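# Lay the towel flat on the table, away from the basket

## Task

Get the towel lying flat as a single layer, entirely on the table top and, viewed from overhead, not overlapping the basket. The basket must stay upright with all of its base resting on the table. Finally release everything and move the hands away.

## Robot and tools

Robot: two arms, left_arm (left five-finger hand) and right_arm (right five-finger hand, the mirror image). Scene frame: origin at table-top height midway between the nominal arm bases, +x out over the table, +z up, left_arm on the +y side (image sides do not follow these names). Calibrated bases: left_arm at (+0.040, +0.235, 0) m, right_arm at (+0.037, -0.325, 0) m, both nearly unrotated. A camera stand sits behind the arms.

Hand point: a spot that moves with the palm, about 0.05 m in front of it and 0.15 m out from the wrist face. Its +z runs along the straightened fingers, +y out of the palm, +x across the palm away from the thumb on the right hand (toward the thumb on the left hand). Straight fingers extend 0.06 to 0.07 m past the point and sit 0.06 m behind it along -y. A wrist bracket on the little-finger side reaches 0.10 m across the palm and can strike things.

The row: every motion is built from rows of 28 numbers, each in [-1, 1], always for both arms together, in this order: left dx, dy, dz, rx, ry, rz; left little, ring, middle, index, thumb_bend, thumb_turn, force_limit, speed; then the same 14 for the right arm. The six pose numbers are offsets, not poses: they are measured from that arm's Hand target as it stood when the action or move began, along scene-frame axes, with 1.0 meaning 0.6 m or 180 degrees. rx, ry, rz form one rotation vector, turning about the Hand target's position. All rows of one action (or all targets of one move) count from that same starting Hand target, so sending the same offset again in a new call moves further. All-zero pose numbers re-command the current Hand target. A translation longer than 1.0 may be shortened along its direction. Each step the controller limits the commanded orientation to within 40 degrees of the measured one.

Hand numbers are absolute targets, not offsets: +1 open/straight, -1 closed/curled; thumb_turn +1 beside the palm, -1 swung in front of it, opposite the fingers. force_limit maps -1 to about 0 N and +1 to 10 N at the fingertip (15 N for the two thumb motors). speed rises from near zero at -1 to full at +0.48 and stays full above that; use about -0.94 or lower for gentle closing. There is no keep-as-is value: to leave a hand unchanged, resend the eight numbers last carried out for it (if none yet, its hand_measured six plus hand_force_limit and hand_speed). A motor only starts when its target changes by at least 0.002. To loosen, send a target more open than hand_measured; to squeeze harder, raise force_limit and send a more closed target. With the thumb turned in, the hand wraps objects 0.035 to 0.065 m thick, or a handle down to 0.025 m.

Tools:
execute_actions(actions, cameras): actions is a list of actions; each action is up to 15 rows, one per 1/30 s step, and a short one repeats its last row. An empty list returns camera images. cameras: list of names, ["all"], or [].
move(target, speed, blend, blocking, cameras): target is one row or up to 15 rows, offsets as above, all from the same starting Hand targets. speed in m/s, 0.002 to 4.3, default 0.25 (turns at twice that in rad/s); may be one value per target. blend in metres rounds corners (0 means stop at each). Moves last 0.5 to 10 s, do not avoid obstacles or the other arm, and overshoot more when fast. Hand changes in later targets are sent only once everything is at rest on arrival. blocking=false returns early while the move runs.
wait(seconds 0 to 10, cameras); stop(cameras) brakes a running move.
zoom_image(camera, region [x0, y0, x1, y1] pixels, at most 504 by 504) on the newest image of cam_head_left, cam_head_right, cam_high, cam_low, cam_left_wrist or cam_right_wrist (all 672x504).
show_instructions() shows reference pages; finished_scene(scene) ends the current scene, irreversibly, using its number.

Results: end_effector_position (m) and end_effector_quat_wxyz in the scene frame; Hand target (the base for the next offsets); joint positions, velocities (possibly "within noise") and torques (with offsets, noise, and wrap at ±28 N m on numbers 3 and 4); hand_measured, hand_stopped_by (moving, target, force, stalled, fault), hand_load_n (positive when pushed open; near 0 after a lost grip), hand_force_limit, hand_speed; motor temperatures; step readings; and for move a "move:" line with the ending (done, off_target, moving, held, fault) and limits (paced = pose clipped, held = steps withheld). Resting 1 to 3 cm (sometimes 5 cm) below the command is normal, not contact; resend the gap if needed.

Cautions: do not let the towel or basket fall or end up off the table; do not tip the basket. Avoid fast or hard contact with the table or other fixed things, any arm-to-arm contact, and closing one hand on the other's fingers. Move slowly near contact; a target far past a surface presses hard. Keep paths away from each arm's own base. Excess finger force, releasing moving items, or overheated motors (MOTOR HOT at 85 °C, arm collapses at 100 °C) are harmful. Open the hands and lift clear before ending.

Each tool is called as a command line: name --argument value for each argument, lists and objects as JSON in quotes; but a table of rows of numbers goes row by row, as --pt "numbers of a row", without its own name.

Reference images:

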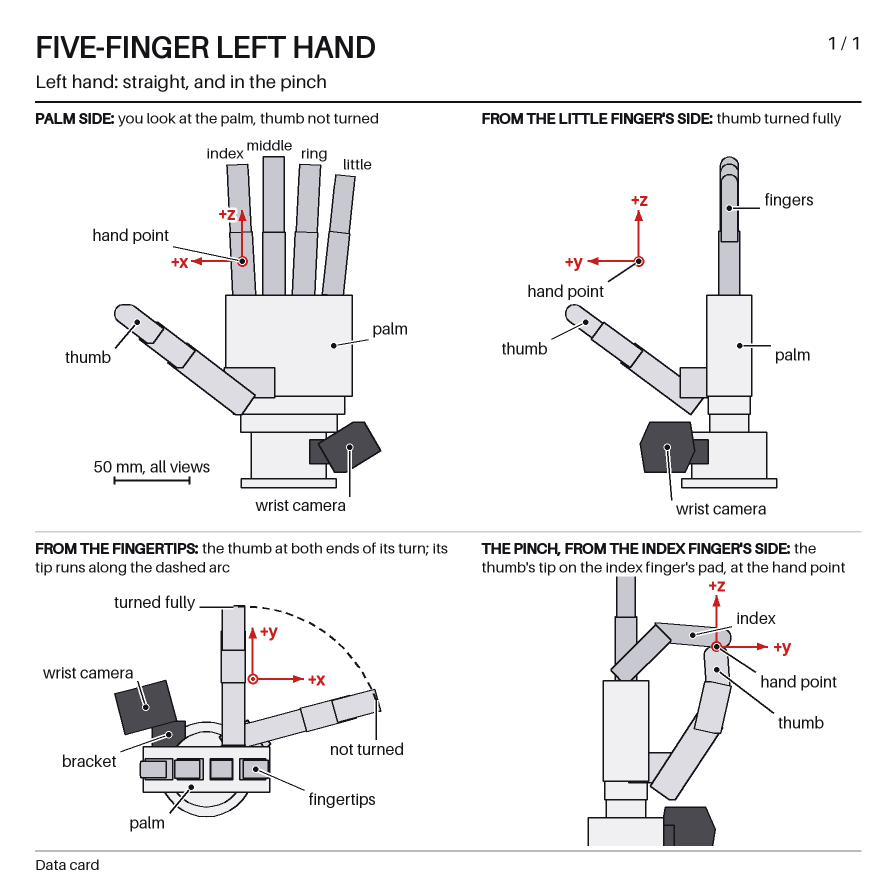

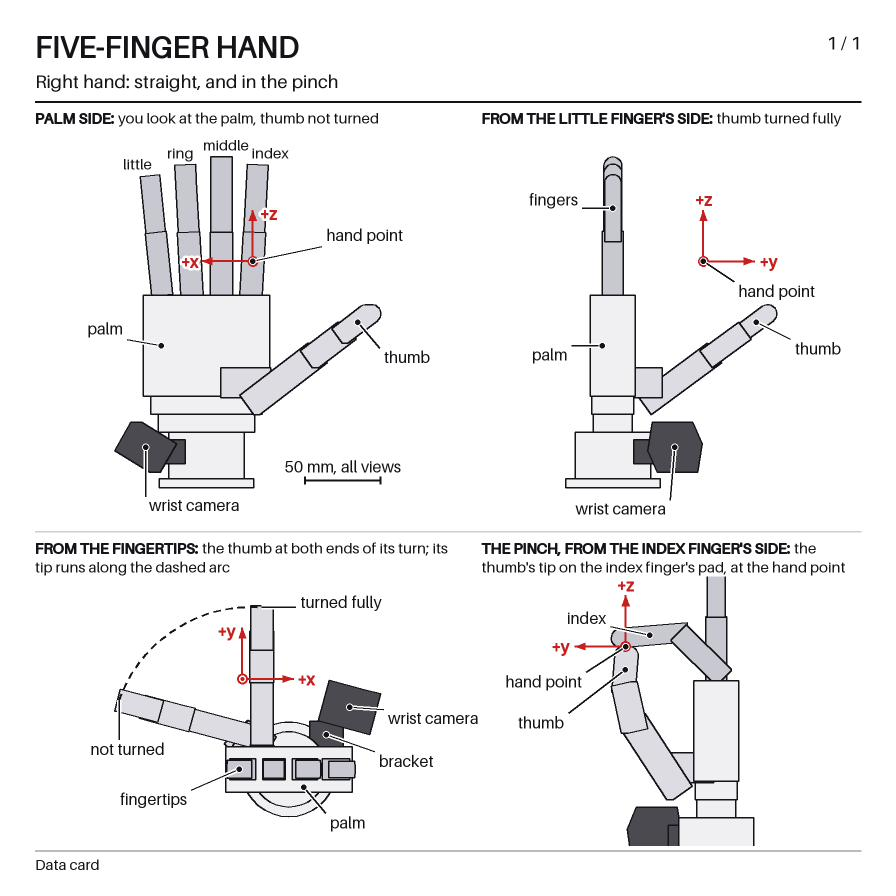

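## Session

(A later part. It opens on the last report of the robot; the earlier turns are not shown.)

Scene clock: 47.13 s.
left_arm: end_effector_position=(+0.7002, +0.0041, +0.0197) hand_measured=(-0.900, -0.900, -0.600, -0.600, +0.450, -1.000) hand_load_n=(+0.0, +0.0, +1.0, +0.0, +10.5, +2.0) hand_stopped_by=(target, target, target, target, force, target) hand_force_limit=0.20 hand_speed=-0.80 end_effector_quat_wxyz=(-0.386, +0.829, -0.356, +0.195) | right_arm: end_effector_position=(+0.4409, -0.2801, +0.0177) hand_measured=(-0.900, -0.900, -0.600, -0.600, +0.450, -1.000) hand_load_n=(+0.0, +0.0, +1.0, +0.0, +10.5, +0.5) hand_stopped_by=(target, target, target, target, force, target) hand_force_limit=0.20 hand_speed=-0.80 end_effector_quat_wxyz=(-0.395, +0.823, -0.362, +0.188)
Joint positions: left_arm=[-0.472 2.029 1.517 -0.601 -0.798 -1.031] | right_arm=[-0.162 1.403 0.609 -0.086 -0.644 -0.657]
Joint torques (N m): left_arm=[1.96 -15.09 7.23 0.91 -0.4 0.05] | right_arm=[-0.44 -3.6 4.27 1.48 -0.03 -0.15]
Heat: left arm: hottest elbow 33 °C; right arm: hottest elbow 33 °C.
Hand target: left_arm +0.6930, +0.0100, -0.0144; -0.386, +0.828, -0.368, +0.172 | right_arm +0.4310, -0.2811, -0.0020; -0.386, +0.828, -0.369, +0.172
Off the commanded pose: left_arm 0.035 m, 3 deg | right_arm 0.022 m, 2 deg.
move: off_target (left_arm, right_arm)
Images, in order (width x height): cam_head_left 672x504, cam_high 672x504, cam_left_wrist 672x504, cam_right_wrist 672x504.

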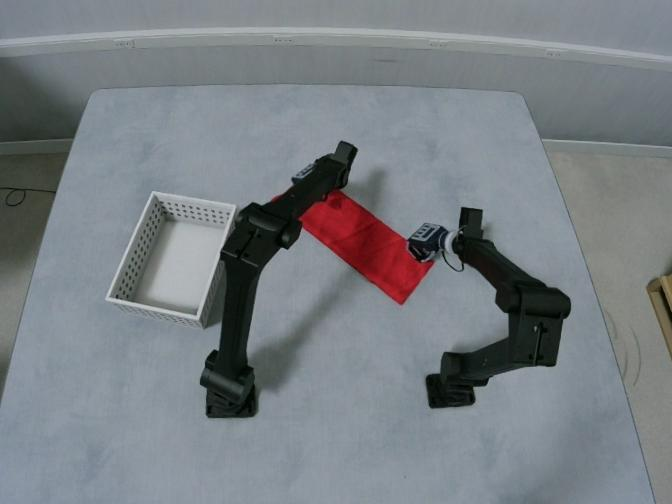

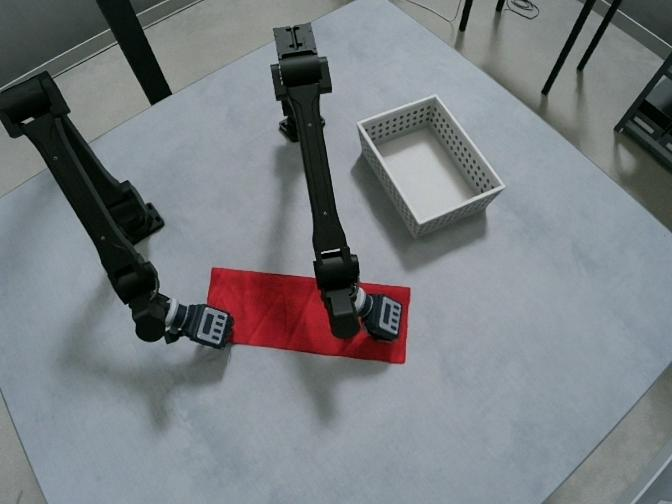

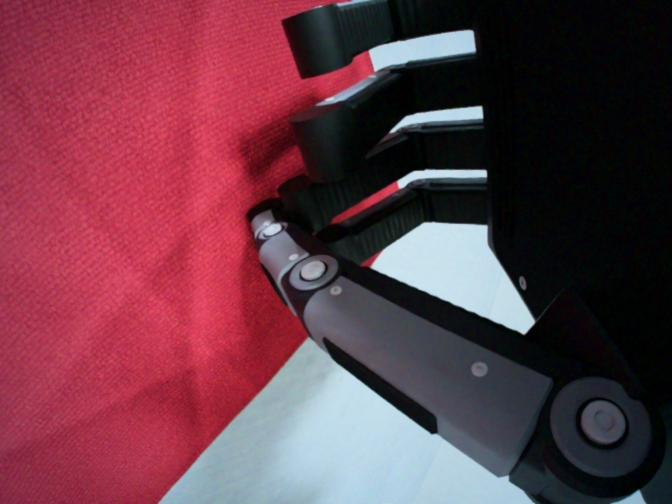

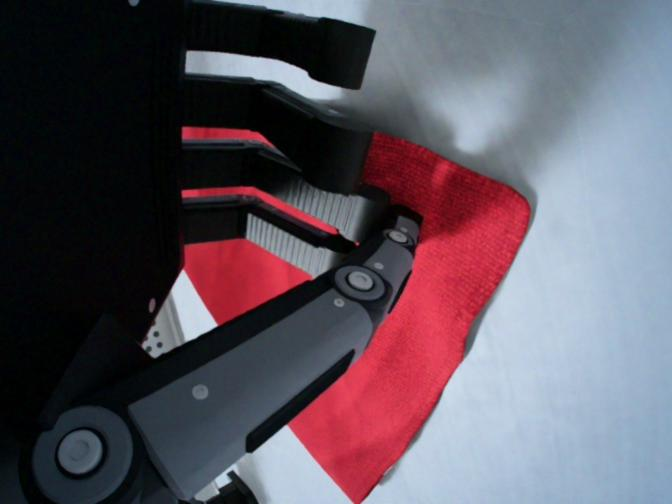

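move --pt "0 0 0.12 0 0 0 -0.9 -0.9 -0.6 -0.6 -0.3 -1 0.2 -0.8 0.0 0.0 0.1 0 0 0 -0.9 -0.9 -0.6 -0.6 -0.3 -1 0.2 -0.8" --speed 0.1 --cameras '["cam_high", "cam_left_wrist", "cam_right_wrist", "cam_low"]'

Scene clock: 49.07 s.
left_arm: end_effector_position=(+0.6794, +0.0146, +0.0402) hand_measured=(-0.900, -0.900, -0.600, -0.600, +0.450, -1.000) hand_load_n=(+0.0, +0.0, +1.0, +0.0, +10.5, +2.0) hand_stopped_by=(target, target, target, target, force, target) hand_force_limit=0.20 hand_speed=-0.80 end_effector_quat_wxyz=(-0.388, +0.828, -0.373, +0.159) | right_arm: end_effector_position=(+0.4104, -0.2765, +0.0376) hand_measured=(-0.900, -0.900, -0.600, -0.600, +0.450, -1.000) hand_load_n=(+0.0, +0.0, +1.5, +0.0, +10.5, +1.0) hand_stopped_by=(target, target, target, target, force, target) hand_force_limit=0.20 hand_speed=-0.80 end_effector_quat_wxyz=(-0.381, +0.829, -0.382, +0.148)
Joint positions: left_arm=[-0.472 1.984 1.528 -0.737 -0.798 -1.031] | right_arm=[-0.162 1.307 0.62 -0.289 -0.638 -0.659]
Joint torques (N m): left_arm=[1.96 -18.37 12.29 0.08 -0.38 0.08] | right_arm=[-0.44 -6.36 8.96 0.9 -0.23 -0.11]
Heat: left arm: hottest elbow 33 °C; right arm: hottest elbow 33 °C.
Hand target: left_arm +0.6930, +0.0100, +0.0576; -0.386, +0.828, -0.368, +0.172 | right_arm +0.4311, -0.2811, +0.0580; -0.386, +0.828, -0.369, +0.172
Off the commanded pose: left_arm 0.023 m, 2 deg | right_arm 0.029 m, 3 deg.
move: off_target (left_arm, right_arm)
Images, in order (width x height): cam_high 672x504, cam_low 672x504, cam_left_wrist 672x504, cam_right_wrist 672x504.

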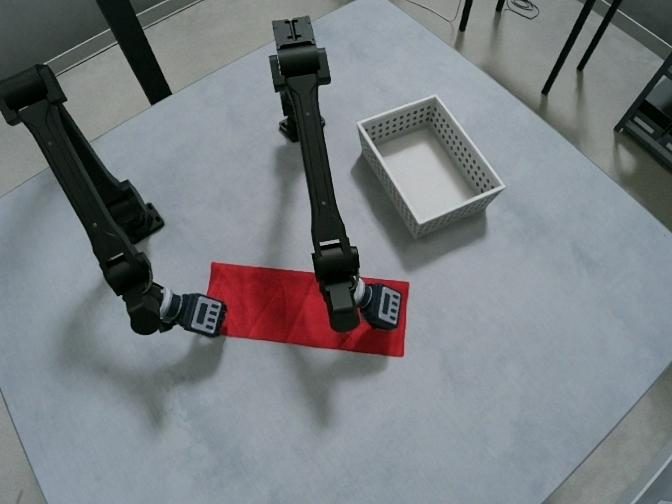

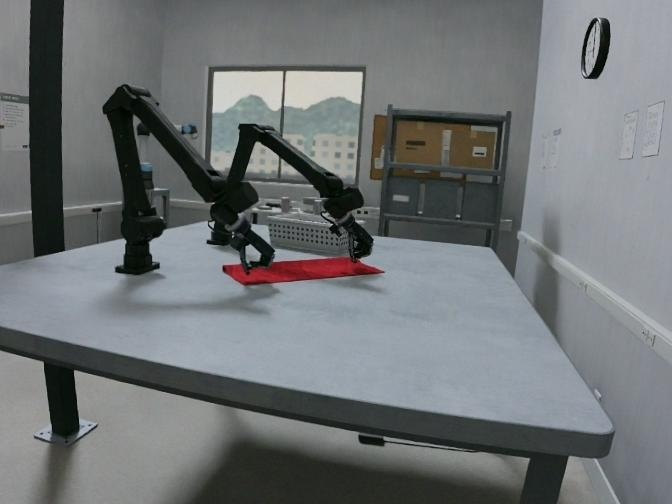

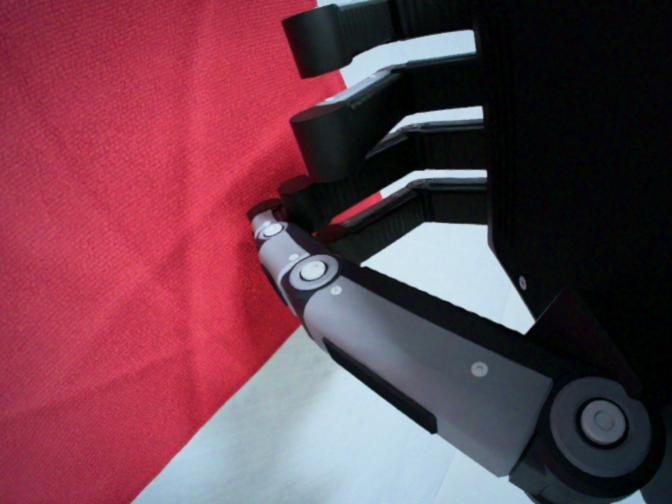

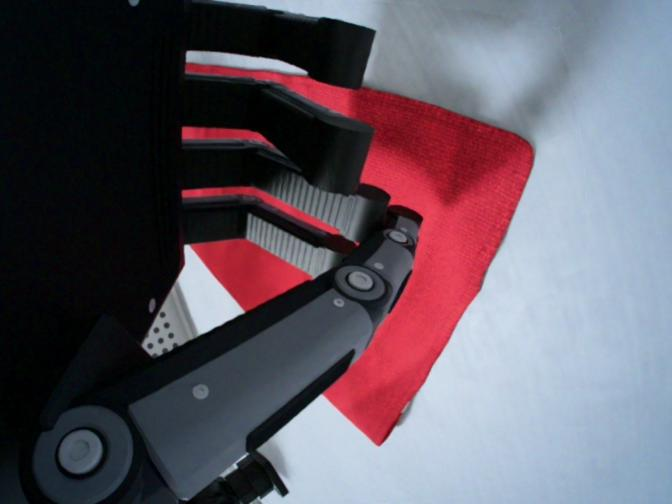

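zoom_image --camera "cam_low" --region '[210, 200, 400, 300]'

Scaled by 2.653 from the camera's 672x504 image, which has a finer 960x720 frame.

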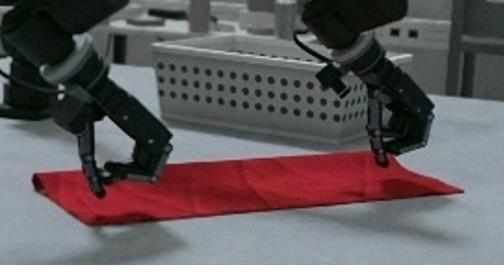

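move --pt "0 0 0.06 0 0 0 -0.9 -0.9 -0.6 -0.6 -0.3 -1 0.2 -0.8 0.0 0.0 0.06 0 0 0 -0.9 -0.9 -0.6 -0.6 -0.3 -1 0.2 -0.8" --speed 0.1 --cameras '["cam_high", "cam_left_wrist", "cam_low"]'

zoom_image --camera "cam_low" --region '[210, 200, 400, 300]'

Scene clock: 51.50 s.
left_arm: end_effector_position=(+0.6808, +0.0139, +0.0787) hand_measured=(-0.900, -0.900, -0.600, -0.600, +0.450, -1.000) hand_load_n=(+0.0, +0.0, +1.0, +0.0, +10.5, +2.0) hand_stopped_by=(target, target, target, target, force, target) hand_force_limit=0.20 hand_speed=-0.80 end_effector_quat_wxyz=(-0.387, +0.828, -0.372, +0.161) | right_arm: end_effector_position=(+0.4114, -0.2767, +0.0719) hand_measured=(-0.900, -0.900, -0.600, -0.600, +0.450, -1.000) hand_load_n=(+0.5, +0.0, +1.0, +0.0, +10.5, +1.0) hand_stopped_by=(target, target, target, target, force, target) hand_force_limit=0.20 hand_speed=-0.80 end_effector_quat_wxyz=(-0.381, +0.829, -0.382, +0.148)
Joint positions: left_arm=[-0.472 1.945 1.574 -0.818 -0.798 -1.031] | right_arm=[-0.162 1.239 0.673 -0.411 -0.638 -0.66]
Joint torques (N m): left_arm=[1.61 -18.32 12.74 0.03 -0.4 0.08] | right_arm=[-0.5 -5.95 9.59 0.77 -0.25 -0.11]
Heat: left arm: hottest elbow 33 °C; right arm: hottest elbow 33 °C.
Hand target: left_arm +0.6931, +0.0100, +0.0937; -0.386, +0.828, -0.368, +0.172 | right_arm +0.4310, -0.2811, +0.0940; -0.386, +0.828, -0.369, +0.172
Off the commanded pose: left_arm 0.020 m, 1 deg | right_arm 0.030 m, 3 deg.
move: off_target (left_arm, right_arm)
Images, in order (width x height): cam_high 672x504, cam_low 672x504, cam_left_wrist 672x504.

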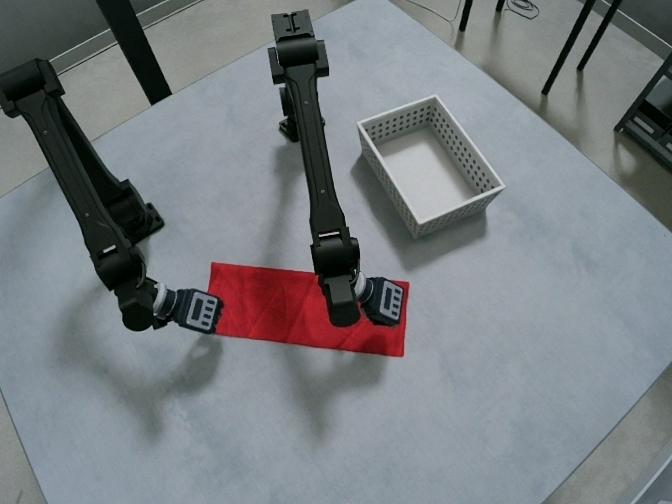

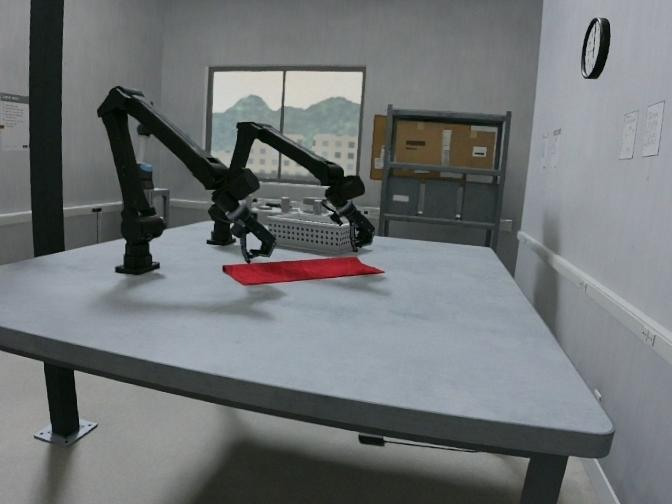

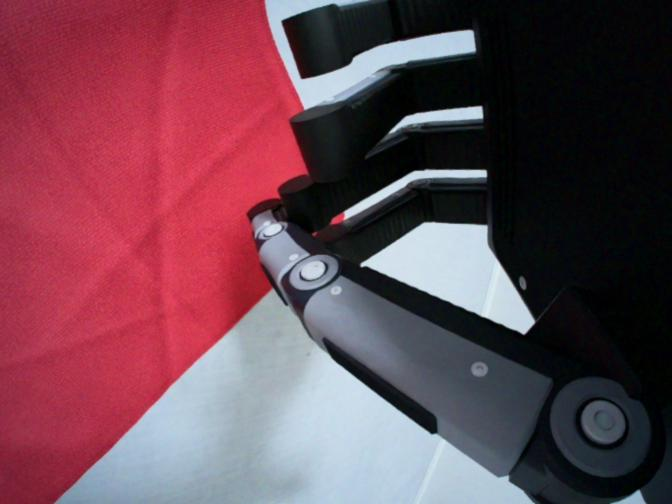

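Scaled by 2.653 from the camera's 672x504 image, which has a finer 960x720 frame.

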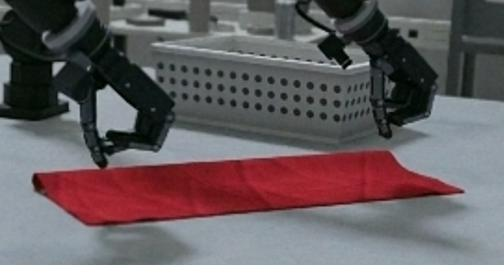

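move --pt "-0.067 -0.027 -0.033 0 0 0 -0.1 -0.1 -0.1 -0.1 0.4 -1 0.2 0.2 -0.008 0.082 -0.033 0 0 0 -0.1 -0.1 -0.1 -0.1 0.4 -1 0.2 0.2" --pt "-0.067 -0.027 -0.155 0 0 0 -0.1 -0.1 -0.1 -0.1 0.4 -1 0.2 0.2 -0.008 0.082 -0.157 0 0 0 -0.1 -0.1 -0.1 -0.1 0.4 -1 0.2 0.2" --speed '[0.2, 0.12]' --cameras '["cam_high", "cam_left_wrist", "cam_right_wrist"]'

zoom_image --camera "cam_high" --region '[180, 240, 440, 380]'

Scene clock: 58.53 s.
left_arm: end_effector_position=(+0.6576, -0.0043, +0.0259) hand_measured=(-0.100, -0.100, -0.100, -0.100, +0.448, -1.000) hand_load_n=(+0.0, +0.0, -1.5, +0.0, +0.0, +0.0) hand_stopped_by=(target, target, target, target, force, target) hand_force_limit=0.20 hand_speed=0.20 end_effector_quat_wxyz=(-0.389, +0.828, -0.360, +0.185) | right_arm: end_effector_position=(+0.4383, -0.2327, +0.0235) hand_measured=(-0.100, -0.100, -0.100, -0.100, +0.448, -1.000) hand_load_n=(+0.0, +0.0, -7.0, +0.0, +0.5, +0.0) hand_stopped_by=(target, target, target, target, force, target) hand_force_limit=0.20 hand_speed=0.20 end_effector_quat_wxyz=(-0.400, +0.821, -0.359, +0.193)
Joint positions: left_arm=[-0.519 1.96 1.432 -0.653 -0.822 -1.094] | right_arm=[-0.024 1.366 0.573 -0.002 -0.556 -0.531]
Joint torques (N m): left_arm=[0.73 -15.38 7.82 0.77 -0.25 -0.04] | right_arm=[0.15 -2.73 4.25 1.59 0.2 -0.04]
Heat: left arm: hottest elbow 33 °C; right arm: hottest elbow 35 °C.
Hand target: left_arm +0.6527, -0.0063, +0.0005; -0.386, +0.828, -0.368, +0.172 | right_arm +0.4261, -0.2319, -0.0003; -0.386, +0.828, -0.369, +0.172
Off the commanded pose: left_arm 0.026 m, 2 deg | right_arm 0.027 m, 3 deg.
move: off_target (left_arm, right_arm)
Images, in order (width x height): cam_high 672x504, cam_left_wrist 672x504, cam_right_wrist 672x504.

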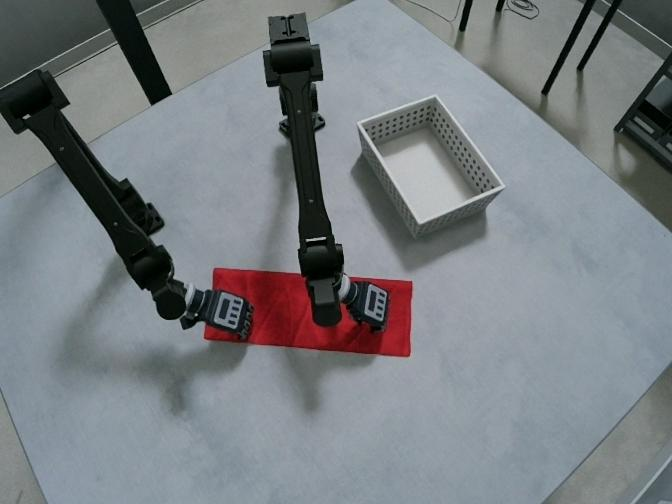

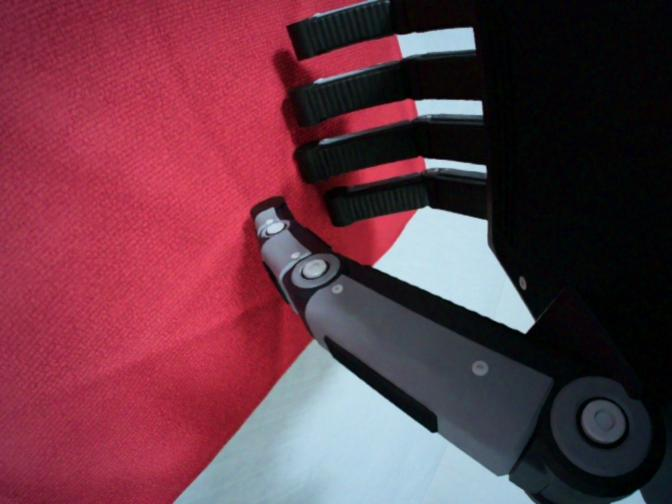

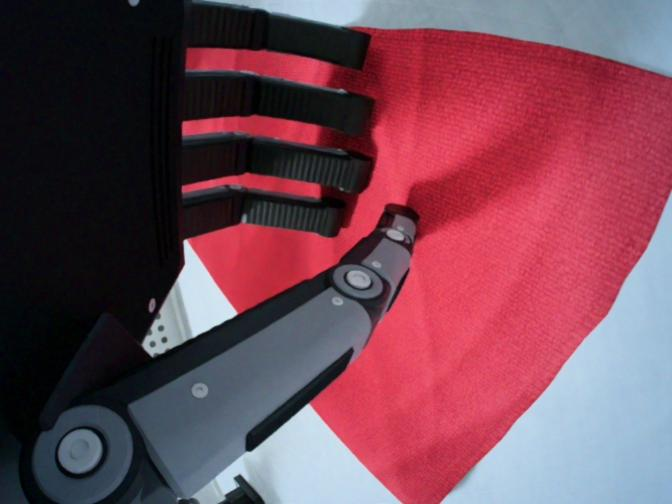

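Scaled by 1.938 from the camera's 672x504 image, which has a finer 960x720 frame.

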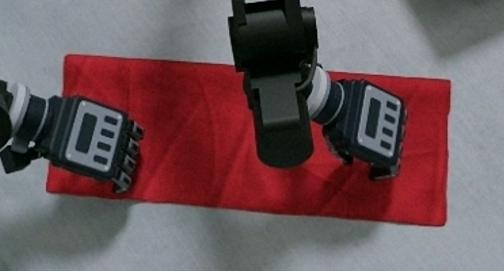

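move --target '[0.228, -0.243, 0, 0, 0, 0, -0.1, -0.1, -0.1, -0.1, 0.4, -1, 0.2, 0.2, 0.228, -0.243, 0, 0, 0, 0, -0.1, -0.1, -0.1, -0.1, 0.4, -1, 0.2, 0.2]' --speed 0.2 --cameras '["cam_high", "cam_left_wrist", "cam_right_wrist", "cam_low"]'

Scene clock: 61.27 s.
left_arm: end_effector_position=(+0.7913, -0.1394, +0.0302) hand_measured=(-0.100, -0.100, -0.100, -0.100, +0.448, -1.000) hand_load_n=(+0.0, +0.0, -1.0, +0.0, +0.0, +0.0) hand_stopped_by=(target, target, target, target, force, target) hand_force_limit=0.20 hand_speed=0.20 end_effector_quat_wxyz=(-0.388, +0.828, -0.362, +0.181) | right_arm: end_effector_position=(+0.5623, -0.3664, +0.0236) hand_measured=(-0.100, -0.100, -0.100, -0.100, +0.448, -1.000) hand_load_n=(+0.0, +0.0, -4.0, +0.0, +0.0, +0.0) hand_stopped_by=(target, target, target, target, force, target) hand_force_limit=0.20 hand_speed=0.20 end_effector_quat_wxyz=(-0.402, +0.820, -0.364, +0.181)
Joint positions: left_arm=[-0.585 2.517 2.446 -1.188 -0.843 -1.188] | right_arm=[-0.307 1.719 1.029 -0.292 -0.746 -0.799]
Joint torques (N m): left_arm=[0.38 -20.25 12.74 0.05 -0.46 -0.08] | right_arm=[-1.2 -6.77 6.91 0.7 0.46 -0.38]
Heat: left arm: hottest elbow 33 °C; right arm: hottest elbow 35 °C.
Hand target: left_arm +0.7895, -0.1521, +0.0005; -0.386, +0.828, -0.368, +0.172 | right_arm +0.5629, -0.3777, -0.0003; -0.386, +0.828, -0.369, +0.172
Off the commanded pose: left_arm 0.032 m, 1 deg | right_arm 0.026 m, 2 deg.
move: off_target (left_arm, right_arm)
Images, in order (width x height): cam_high 672x504, cam_low 672x504, cam_left_wrist 672x504, cam_right_wrist 672x504.

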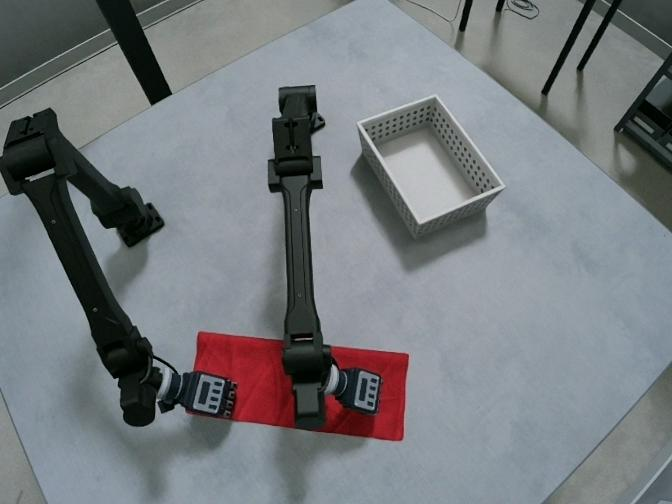

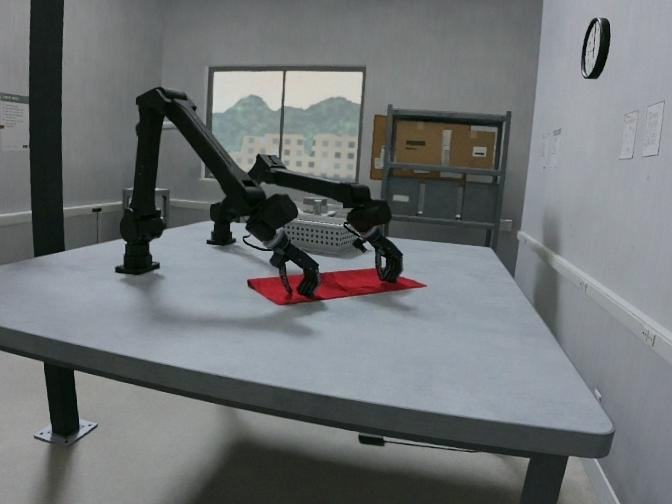

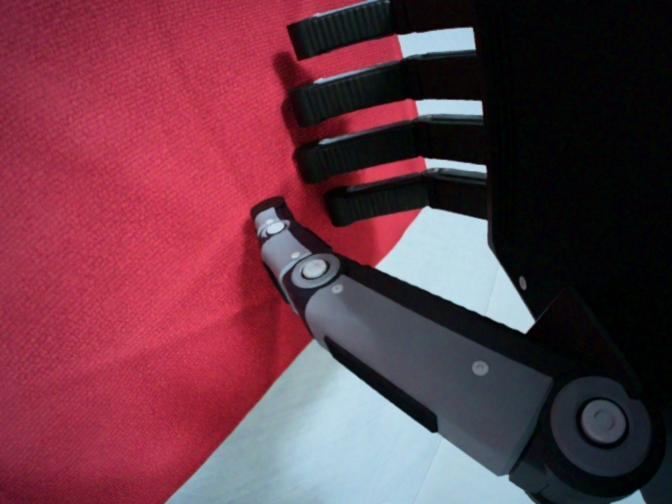

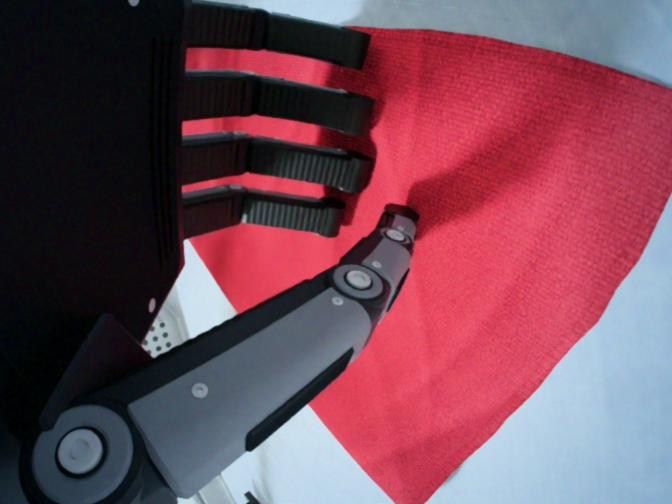

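move --pt "0.0 0.0 0.08 0 0 0 -0.1 -0.1 -0.1 -0.1 0.4 -1 0.2 0.2 0 0 0.08 0 0 0 -0.1 -0.1 -0.1 -0.1 0.4 -1 0.2 0.2" --pt "0.043 0.038 0.06 0 0 0 -0.9 -0.9 0.1 0.1 0.9 -1 0.2 0 0.008 -0.082 0.06 0 0 0 -0.9 -0.9 0.1 0.1 0.9 -1 0.2 0" --pt "0.043 0.038 0.02 0 0 0 -0.9 -0.9 0.1 0.1 0.9 -1 0.2 0 0.008 -0.082 0.02 0 0 0 -0.9 -0.9 0.1 0.1 0.9 -1 0.2 0" --speed '[0.15, 0.2, 0.1]' --cameras '["cam_high", "cam_left_wrist", "cam_right_wrist"]'

zoom_image --camera "cam_high" --region '[160, 310, 440, 460]'

Scene clock: 70.90 s.
left_arm: end_effector_position=(+0.8152, -0.1355, +0.0487) hand_measured=(-0.900, -0.900, +0.100, +0.100, +0.900, -1.000) hand_load_n=(+0.0, +0.0, +0.0, +0.0, +0.0, +0.0) hand_stopped_by=(target, target, target, target, target, target) hand_force_limit=0.20 hand_speed=0.00 end_effector_quat_wxyz=(-0.384, +0.828, -0.361, +0.191) | right_arm: end_effector_position=(+0.5629, -0.4255, +0.0291) hand_measured=(-0.900, -0.900, +0.100, +0.100, +0.900, -1.000) hand_load_n=(+0.0, +0.0, -2.5, +0.0, +0.0, +0.0) hand_stopped_by=(target, target, target, target, target, target) hand_force_limit=0.20 hand_speed=0.00 end_effector_quat_wxyz=(-0.392, +0.823, -0.370, +0.177)
Joint positions: left_arm=[-0.563 2.58 2.61 -1.241 -0.83 -1.149] | right_arm=[-0.413 1.762 1.13 -0.455 -0.779 -0.93]
Joint torques (N m): left_arm=[1.85 -22.65 8.75 0.92 -0.41 0.05] | right_arm=[0.26 -8.18 6.68 1.66 0.07 -0.12]
Heat: left arm: hottest elbow 35 °C; right arm: hottest elbow 35 °C.
Hand target: left_arm +0.8154, -0.1292, +0.0125; -0.386, +0.828, -0.368, +0.172 | right_arm +0.5678, -0.4269, +0.0119; -0.386, +0.828, -0.369, +0.172
Off the commanded pose: left_arm 0.037 m, 2 deg | right_arm 0.018 m, 1 deg.
move: off_target (left_arm, right_arm); target 2's new numbers were sent with right_arm's hand 0.019 m and 2 deg from that target
Images, in order (width x height): cam_high 672x504, cam_left_wrist 672x504, cam_right_wrist 672x504.

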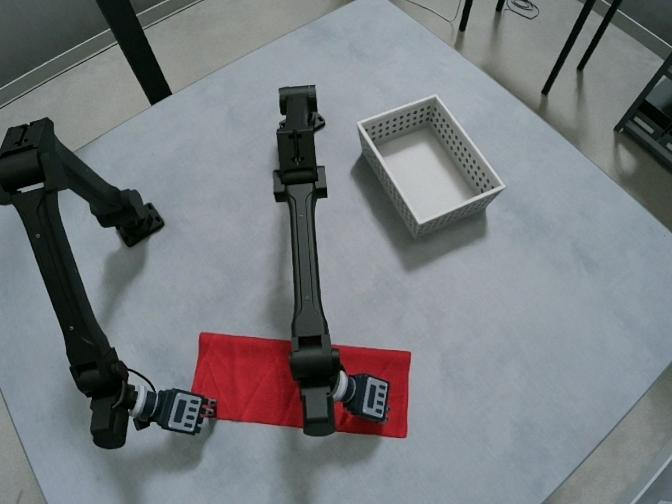

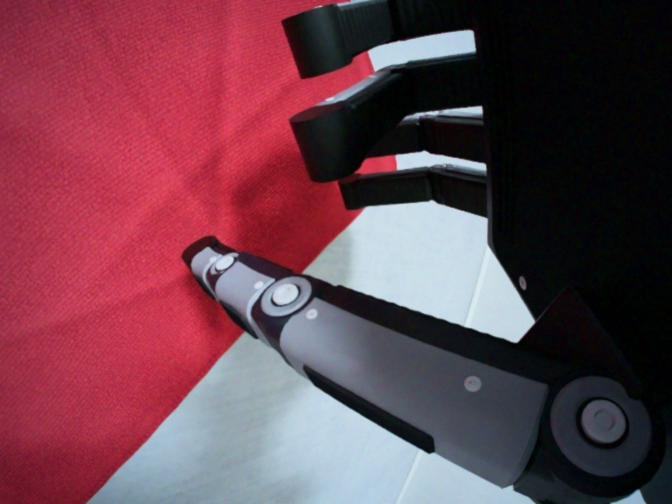

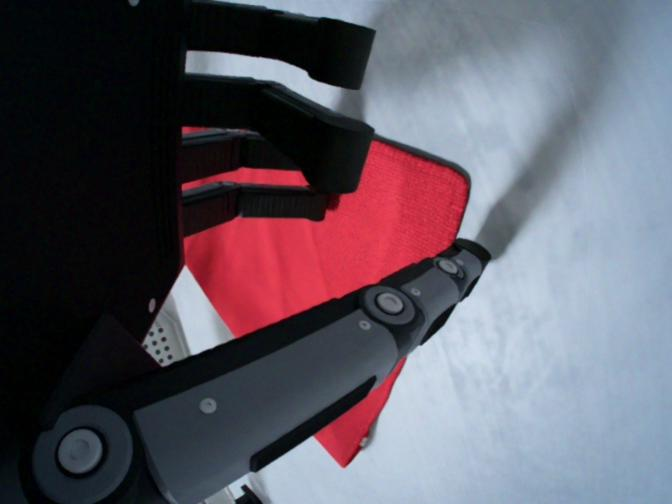

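Scaled by 1.800 from the camera's 672x504 image, which has a finer 960x720 frame.

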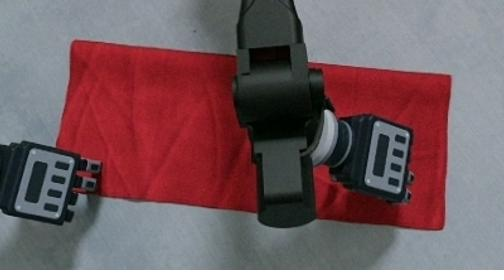

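move --pt "0.025 0.022 0.0 0 0 0 -0.9 -0.9 0.1 0.1 0.9 -1 0.2 0 0.015 0.047 0.04 0 0 0 -0.9 -0.9 0.1 0.1 0.9 -1 0.2 0" --pt "0.025 0.022 -0.04 0 0 0 -0.9 -0.9 0.1 0.1 0.9 -1 0.2 0 0.015 0.047 -0.03 0 0 0 -0.9 -0.9 0.1 0.1 0.9 -1 0.2 0" --speed '[0.15, 0.1]' --cameras '["cam_high", "cam_left_wrist", "cam_right_wrist"]'

zoom_image --camera "cam_high" --region '[160, 310, 440, 460]'

Scene clock: 74.10 s.
left_arm: end_effector_position=(+0.8294, -0.1271, +0.0366) hand_measured=(-0.900, -0.900, +0.100, +0.100, +0.900, -1.000) hand_load_n=(+0.0, +0.0, -0.5, +0.0, +0.0, +0.0) hand_stopped_by=(target, target, target, target, target, target) hand_force_limit=0.20 hand_speed=0.00 end_effector_quat_wxyz=(-0.384, +0.827, -0.359, +0.198) | right_arm: end_effector_position=(+0.5850, -0.4039, +0.0274) hand_measured=(-0.900, -0.900, +0.100, +0.100, +0.900, -1.000) hand_load_n=(+0.0, +0.0, -3.0, -0.5, +0.0, +0.0) hand_stopped_by=(target, target, target, target, target, target) hand_force_limit=0.20 hand_speed=0.00 end_effector_quat_wxyz=(-0.394, +0.823, -0.359, +0.196)
Joint positions: left_arm=[-0.545 2.596 2.604 -1.181 -0.824 -1.117] | right_arm=[-0.358 1.772 1.125 -0.352 -0.755 -0.867]
Joint torques (N m): left_arm=[2.55 -21.3 8.79 1.01 -0.33 0.04] | right_arm=[0.32 -7.59 4.79 1.54 0.24 -0.04]
Heat: left arm: hottest elbow 35 °C; right arm: hottest elbow 34 °C.
Hand target: left_arm +0.8303, -0.1161, -0.0116; -0.386, +0.828, -0.368, +0.172 | right_arm +0.5768, -0.3987, -0.0063; -0.386, +0.828, -0.369, +0.172
Off the commanded pose: left_arm 0.049 m, 3 deg | right_arm 0.035 m, 3 deg.
move: off_target (left_arm, right_arm)
Images, in order (width x height): cam_high 672x504, cam_left_wrist 672x504, cam_right_wrist 672x504.

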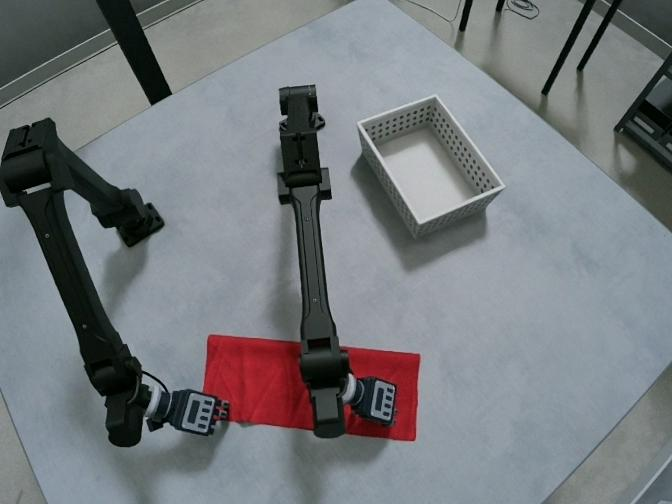

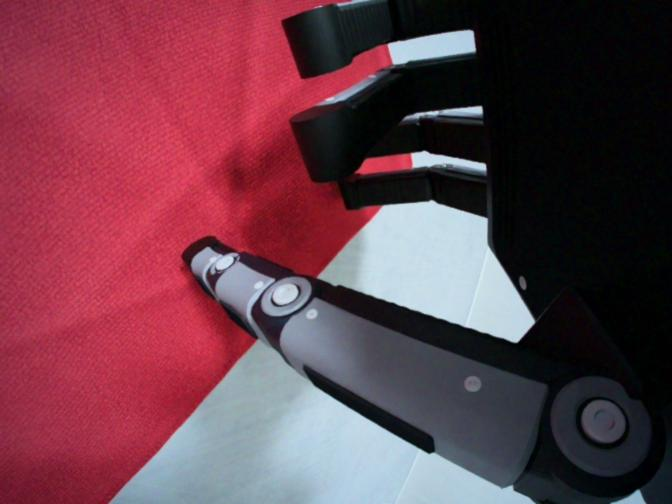

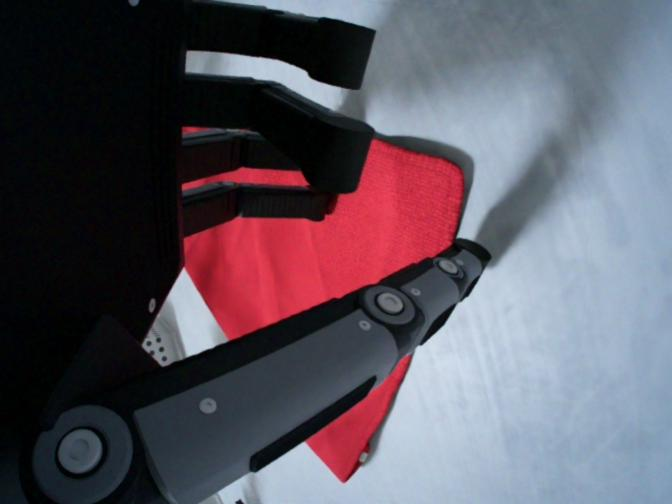

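Scaled by 1.800 from the camera's 672x504 image, which has a finer 960x720 frame.

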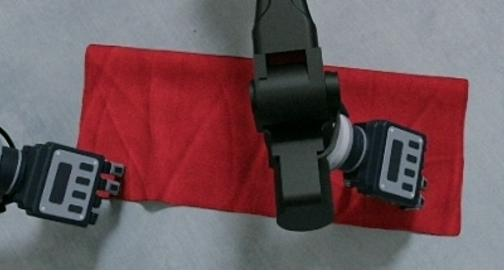

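move --pt "0.0 0.0 0.0 0 0 0 -0.9 -0.9 0.1 0.1 0.9 -1 0.2 0 0.0 0.0 0.12 0 0 0 -0.9 -0.9 0.1 0.1 0.9 -1 0.2 0" --pt "0.0 0.0 0.0 0 0 0 -0.9 -0.9 0.1 0.1 0.9 -1 0.2 0 0.035 0.045 0.1 0 0 0 -0.9 -0.9 0.1 0.1 0.9 -1 0.2 0" --pt "0.0 0.0 -0.02 0 0 0 -0.9 -0.9 0.1 0.1 0.9 -1 0.2 0 0.035 0.045 0.01 0 0 0 -0.9 -0.9 0.1 0.1 0.9 -1 0.2 0" --speed '[0.2, 0.2, 0.1]' --cameras '["cam_high", "cam_left_wrist", "cam_right_wrist"]'

zoom_image --camera "cam_high" --region '[160, 310, 440, 460]'

Scene clock: 78.70 s.
left_arm: end_effector_position=(+0.8329, -0.1286, +0.0340) hand_measured=(-0.900, -0.900, +0.100, +0.100, +0.900, -1.000) hand_load_n=(+0.0, +0.0, -1.5, +0.0, -0.5, +0.0) hand_stopped_by=(target, target, target, target, target, target) hand_force_limit=0.20 hand_speed=0.00 end_effector_quat_wxyz=(-0.384, +0.827, -0.355, +0.205) | right_arm: end_effector_position=(+0.6013, -0.3686, +0.0284) hand_measured=(-0.900, -0.900, +0.100, +0.100, +0.900, -1.000) hand_load_n=(+0.0, +0.0, -3.0, +0.0, +0.0, +0.0) hand_stopped_by=(target, target, target, target, target, target) hand_force_limit=0.20 hand_speed=0.00 end_effector_quat_wxyz=(-0.395, +0.825, -0.357, +0.187)
Joint positions: left_arm=[-0.545 2.596 2.592 -1.153 -0.827 -1.117] | right_arm=[-0.284 1.785 1.143 -0.323 -0.721 -0.795]
Joint torques (N m): left_arm=[2.55 -21.42 7.71 0.98 -0.2 0.07] | right_arm=[-0.5 -8 5.75 1.54 0.2 -0.08]
Motor temperatures (°C): left_arm=[25 33 35 24 23 23] | right_arm=[22 27 34 21 25 24]
Heat: left arm: hottest elbow 35 °C; right arm: hottest elbow 34 °C.
Hand target: left_arm +0.8303, -0.1161, -0.0235; -0.386, +0.828, -0.368, +0.172 | right_arm +0.5979, -0.3718, -0.0002; -0.386, +0.828, -0.369, +0.172
Off the commanded pose: left_arm 0.059 m, 4 deg | right_arm 0.029 m, 2 deg.
move: off_target (left_arm, right_arm)
Images, in order (width x height): cam_high 672x504, cam_left_wrist 672x504, cam_right_wrist 672x504.

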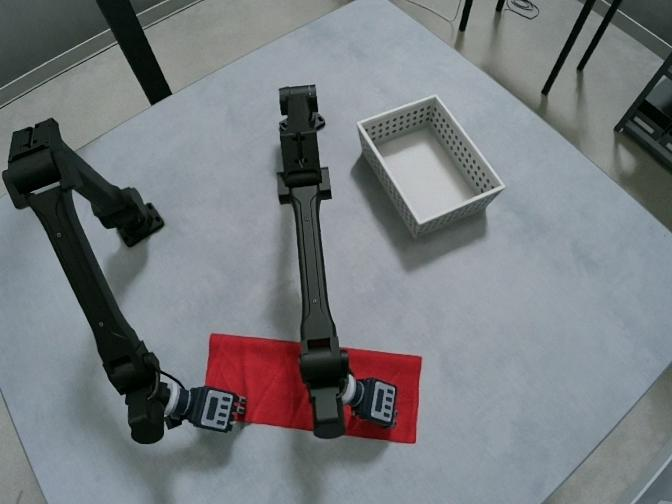

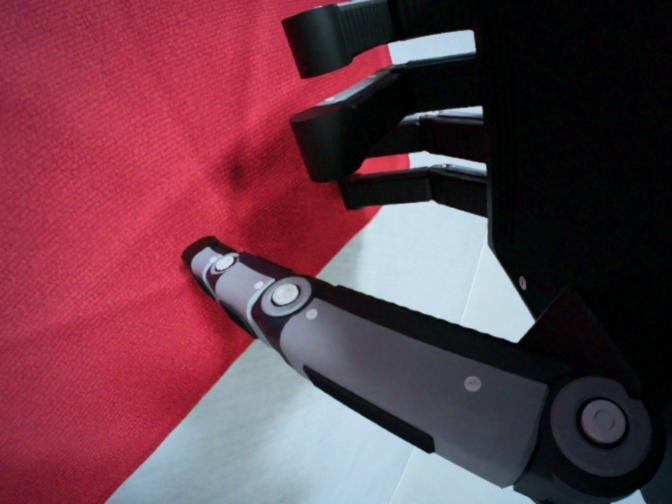

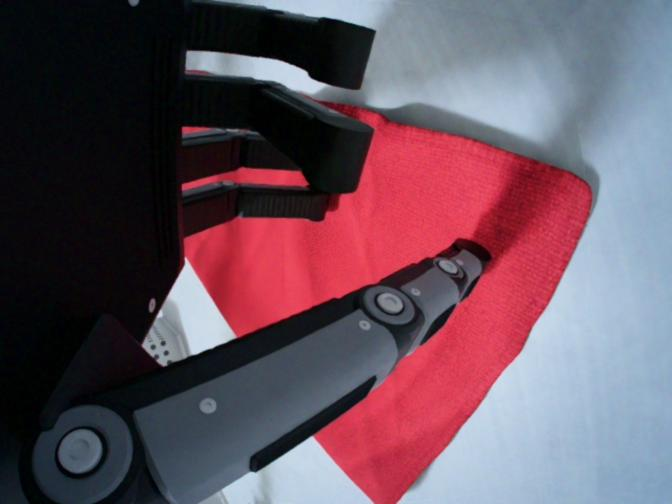

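Scaled by 1.800 from the camera's 672x504 image, which has a finer 960x720 frame.

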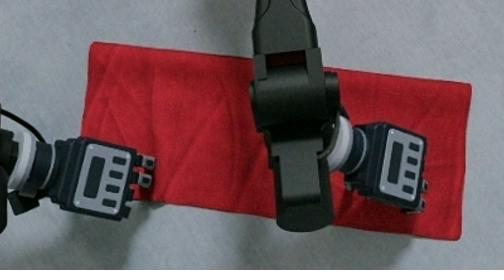

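move --pt "0.0 0.0 -0.05 0 0 0 -0.9 -0.9 -0.6 -0.6 -0.3 -1 0.2 -0.8 0.0 0.0 -0.01 0 0 0 -0.9 -0.9 0.1 0.1 0.9 -1 0.2 0" --speed 0.06 --cameras '["cam_low", "cam_left_wrist"]'

zoom_image --camera "cam_left_wrist" --region '[150, 100, 450, 350]'

Scene clock: 81.47 s.
left_arm: end_effector_position=(+0.8420, -0.1222, +0.0217) hand_measured=(-0.900, -0.900, -0.600, -0.600, +0.450, -1.000) hand_load_n=(+0.0, +0.0, +1.0, +0.0, +10.0, +1.0) hand_stopped_by=(target, target, target, target, force, target) hand_force_limit=0.20 hand_speed=-0.80 end_effector_quat_wxyz=(-0.384, +0.829, -0.345, +0.215) | right_arm: end_effector_position=(+0.6043, -0.3690, +0.0277) hand_measured=(-0.900, -0.900, +0.100, +0.100, +0.900, -1.000) hand_load_n=(+0.0, +0.0, -3.5, +0.0, +0.0, +0.0) hand_stopped_by=(target, target, target, target, target, target) hand_force_limit=0.20 hand_speed=0.00 end_effector_quat_wxyz=(-0.397, +0.824, -0.355, +0.192)
Joint positions: left_arm=[-0.533 2.594 2.547 -1.083 -0.826 -1.117] | right_arm=[-0.284 1.79 1.143 -0.307 -0.723 -0.794]
Joint torques (N m): left_arm=[1.38 -19.78 6.95 0.69 -0.24 0.04] | right_arm=[-0.56 -7.65 5.37 1.51 0.29 -0.07]
Heat: left arm: hottest elbow 34 °C; right arm: hottest elbow 34 °C.
Hand target: left_arm +0.8304, -0.1160, -0.0535; -0.386, +0.828, -0.368, +0.172 | right_arm +0.5978, -0.3718, -0.0062; -0.386, +0.828, -0.369, +0.172
Off the commanded pose: left_arm 0.076 m, 6 deg | right_arm 0.035 m, 3 deg.
move: off_target (left_arm, right_arm)
Images, in order (width x height): cam_low 672x504, cam_left_wrist 672x504.

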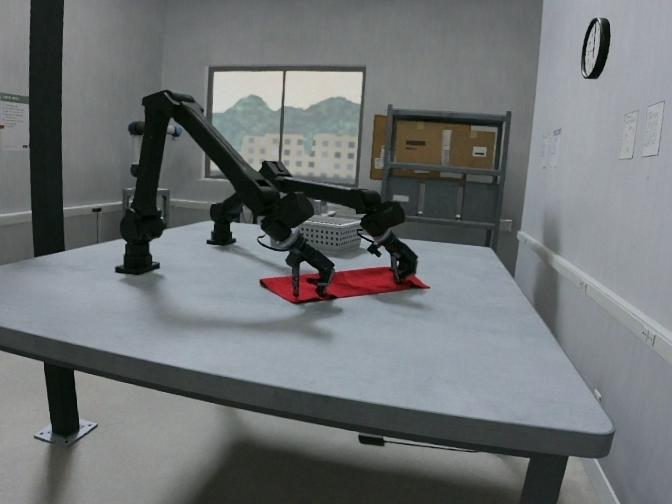

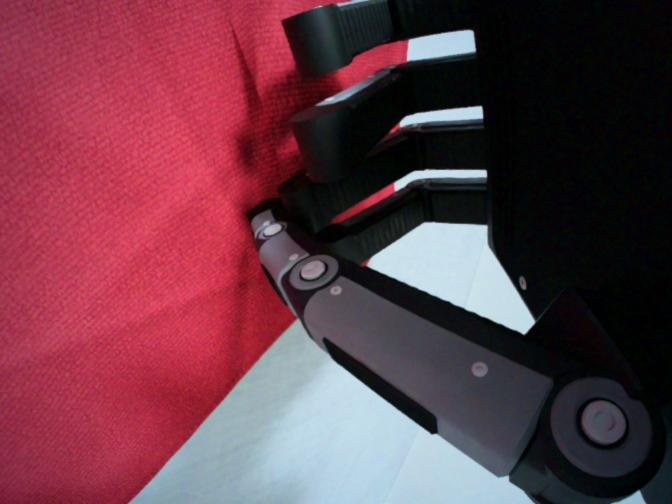

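Scaled by 1.680 from the camera's 672x504 image, which has a finer 960x720 frame.

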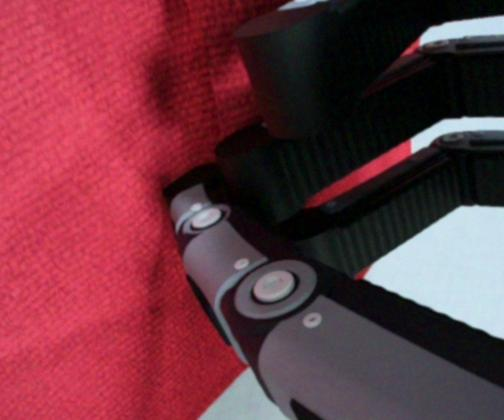

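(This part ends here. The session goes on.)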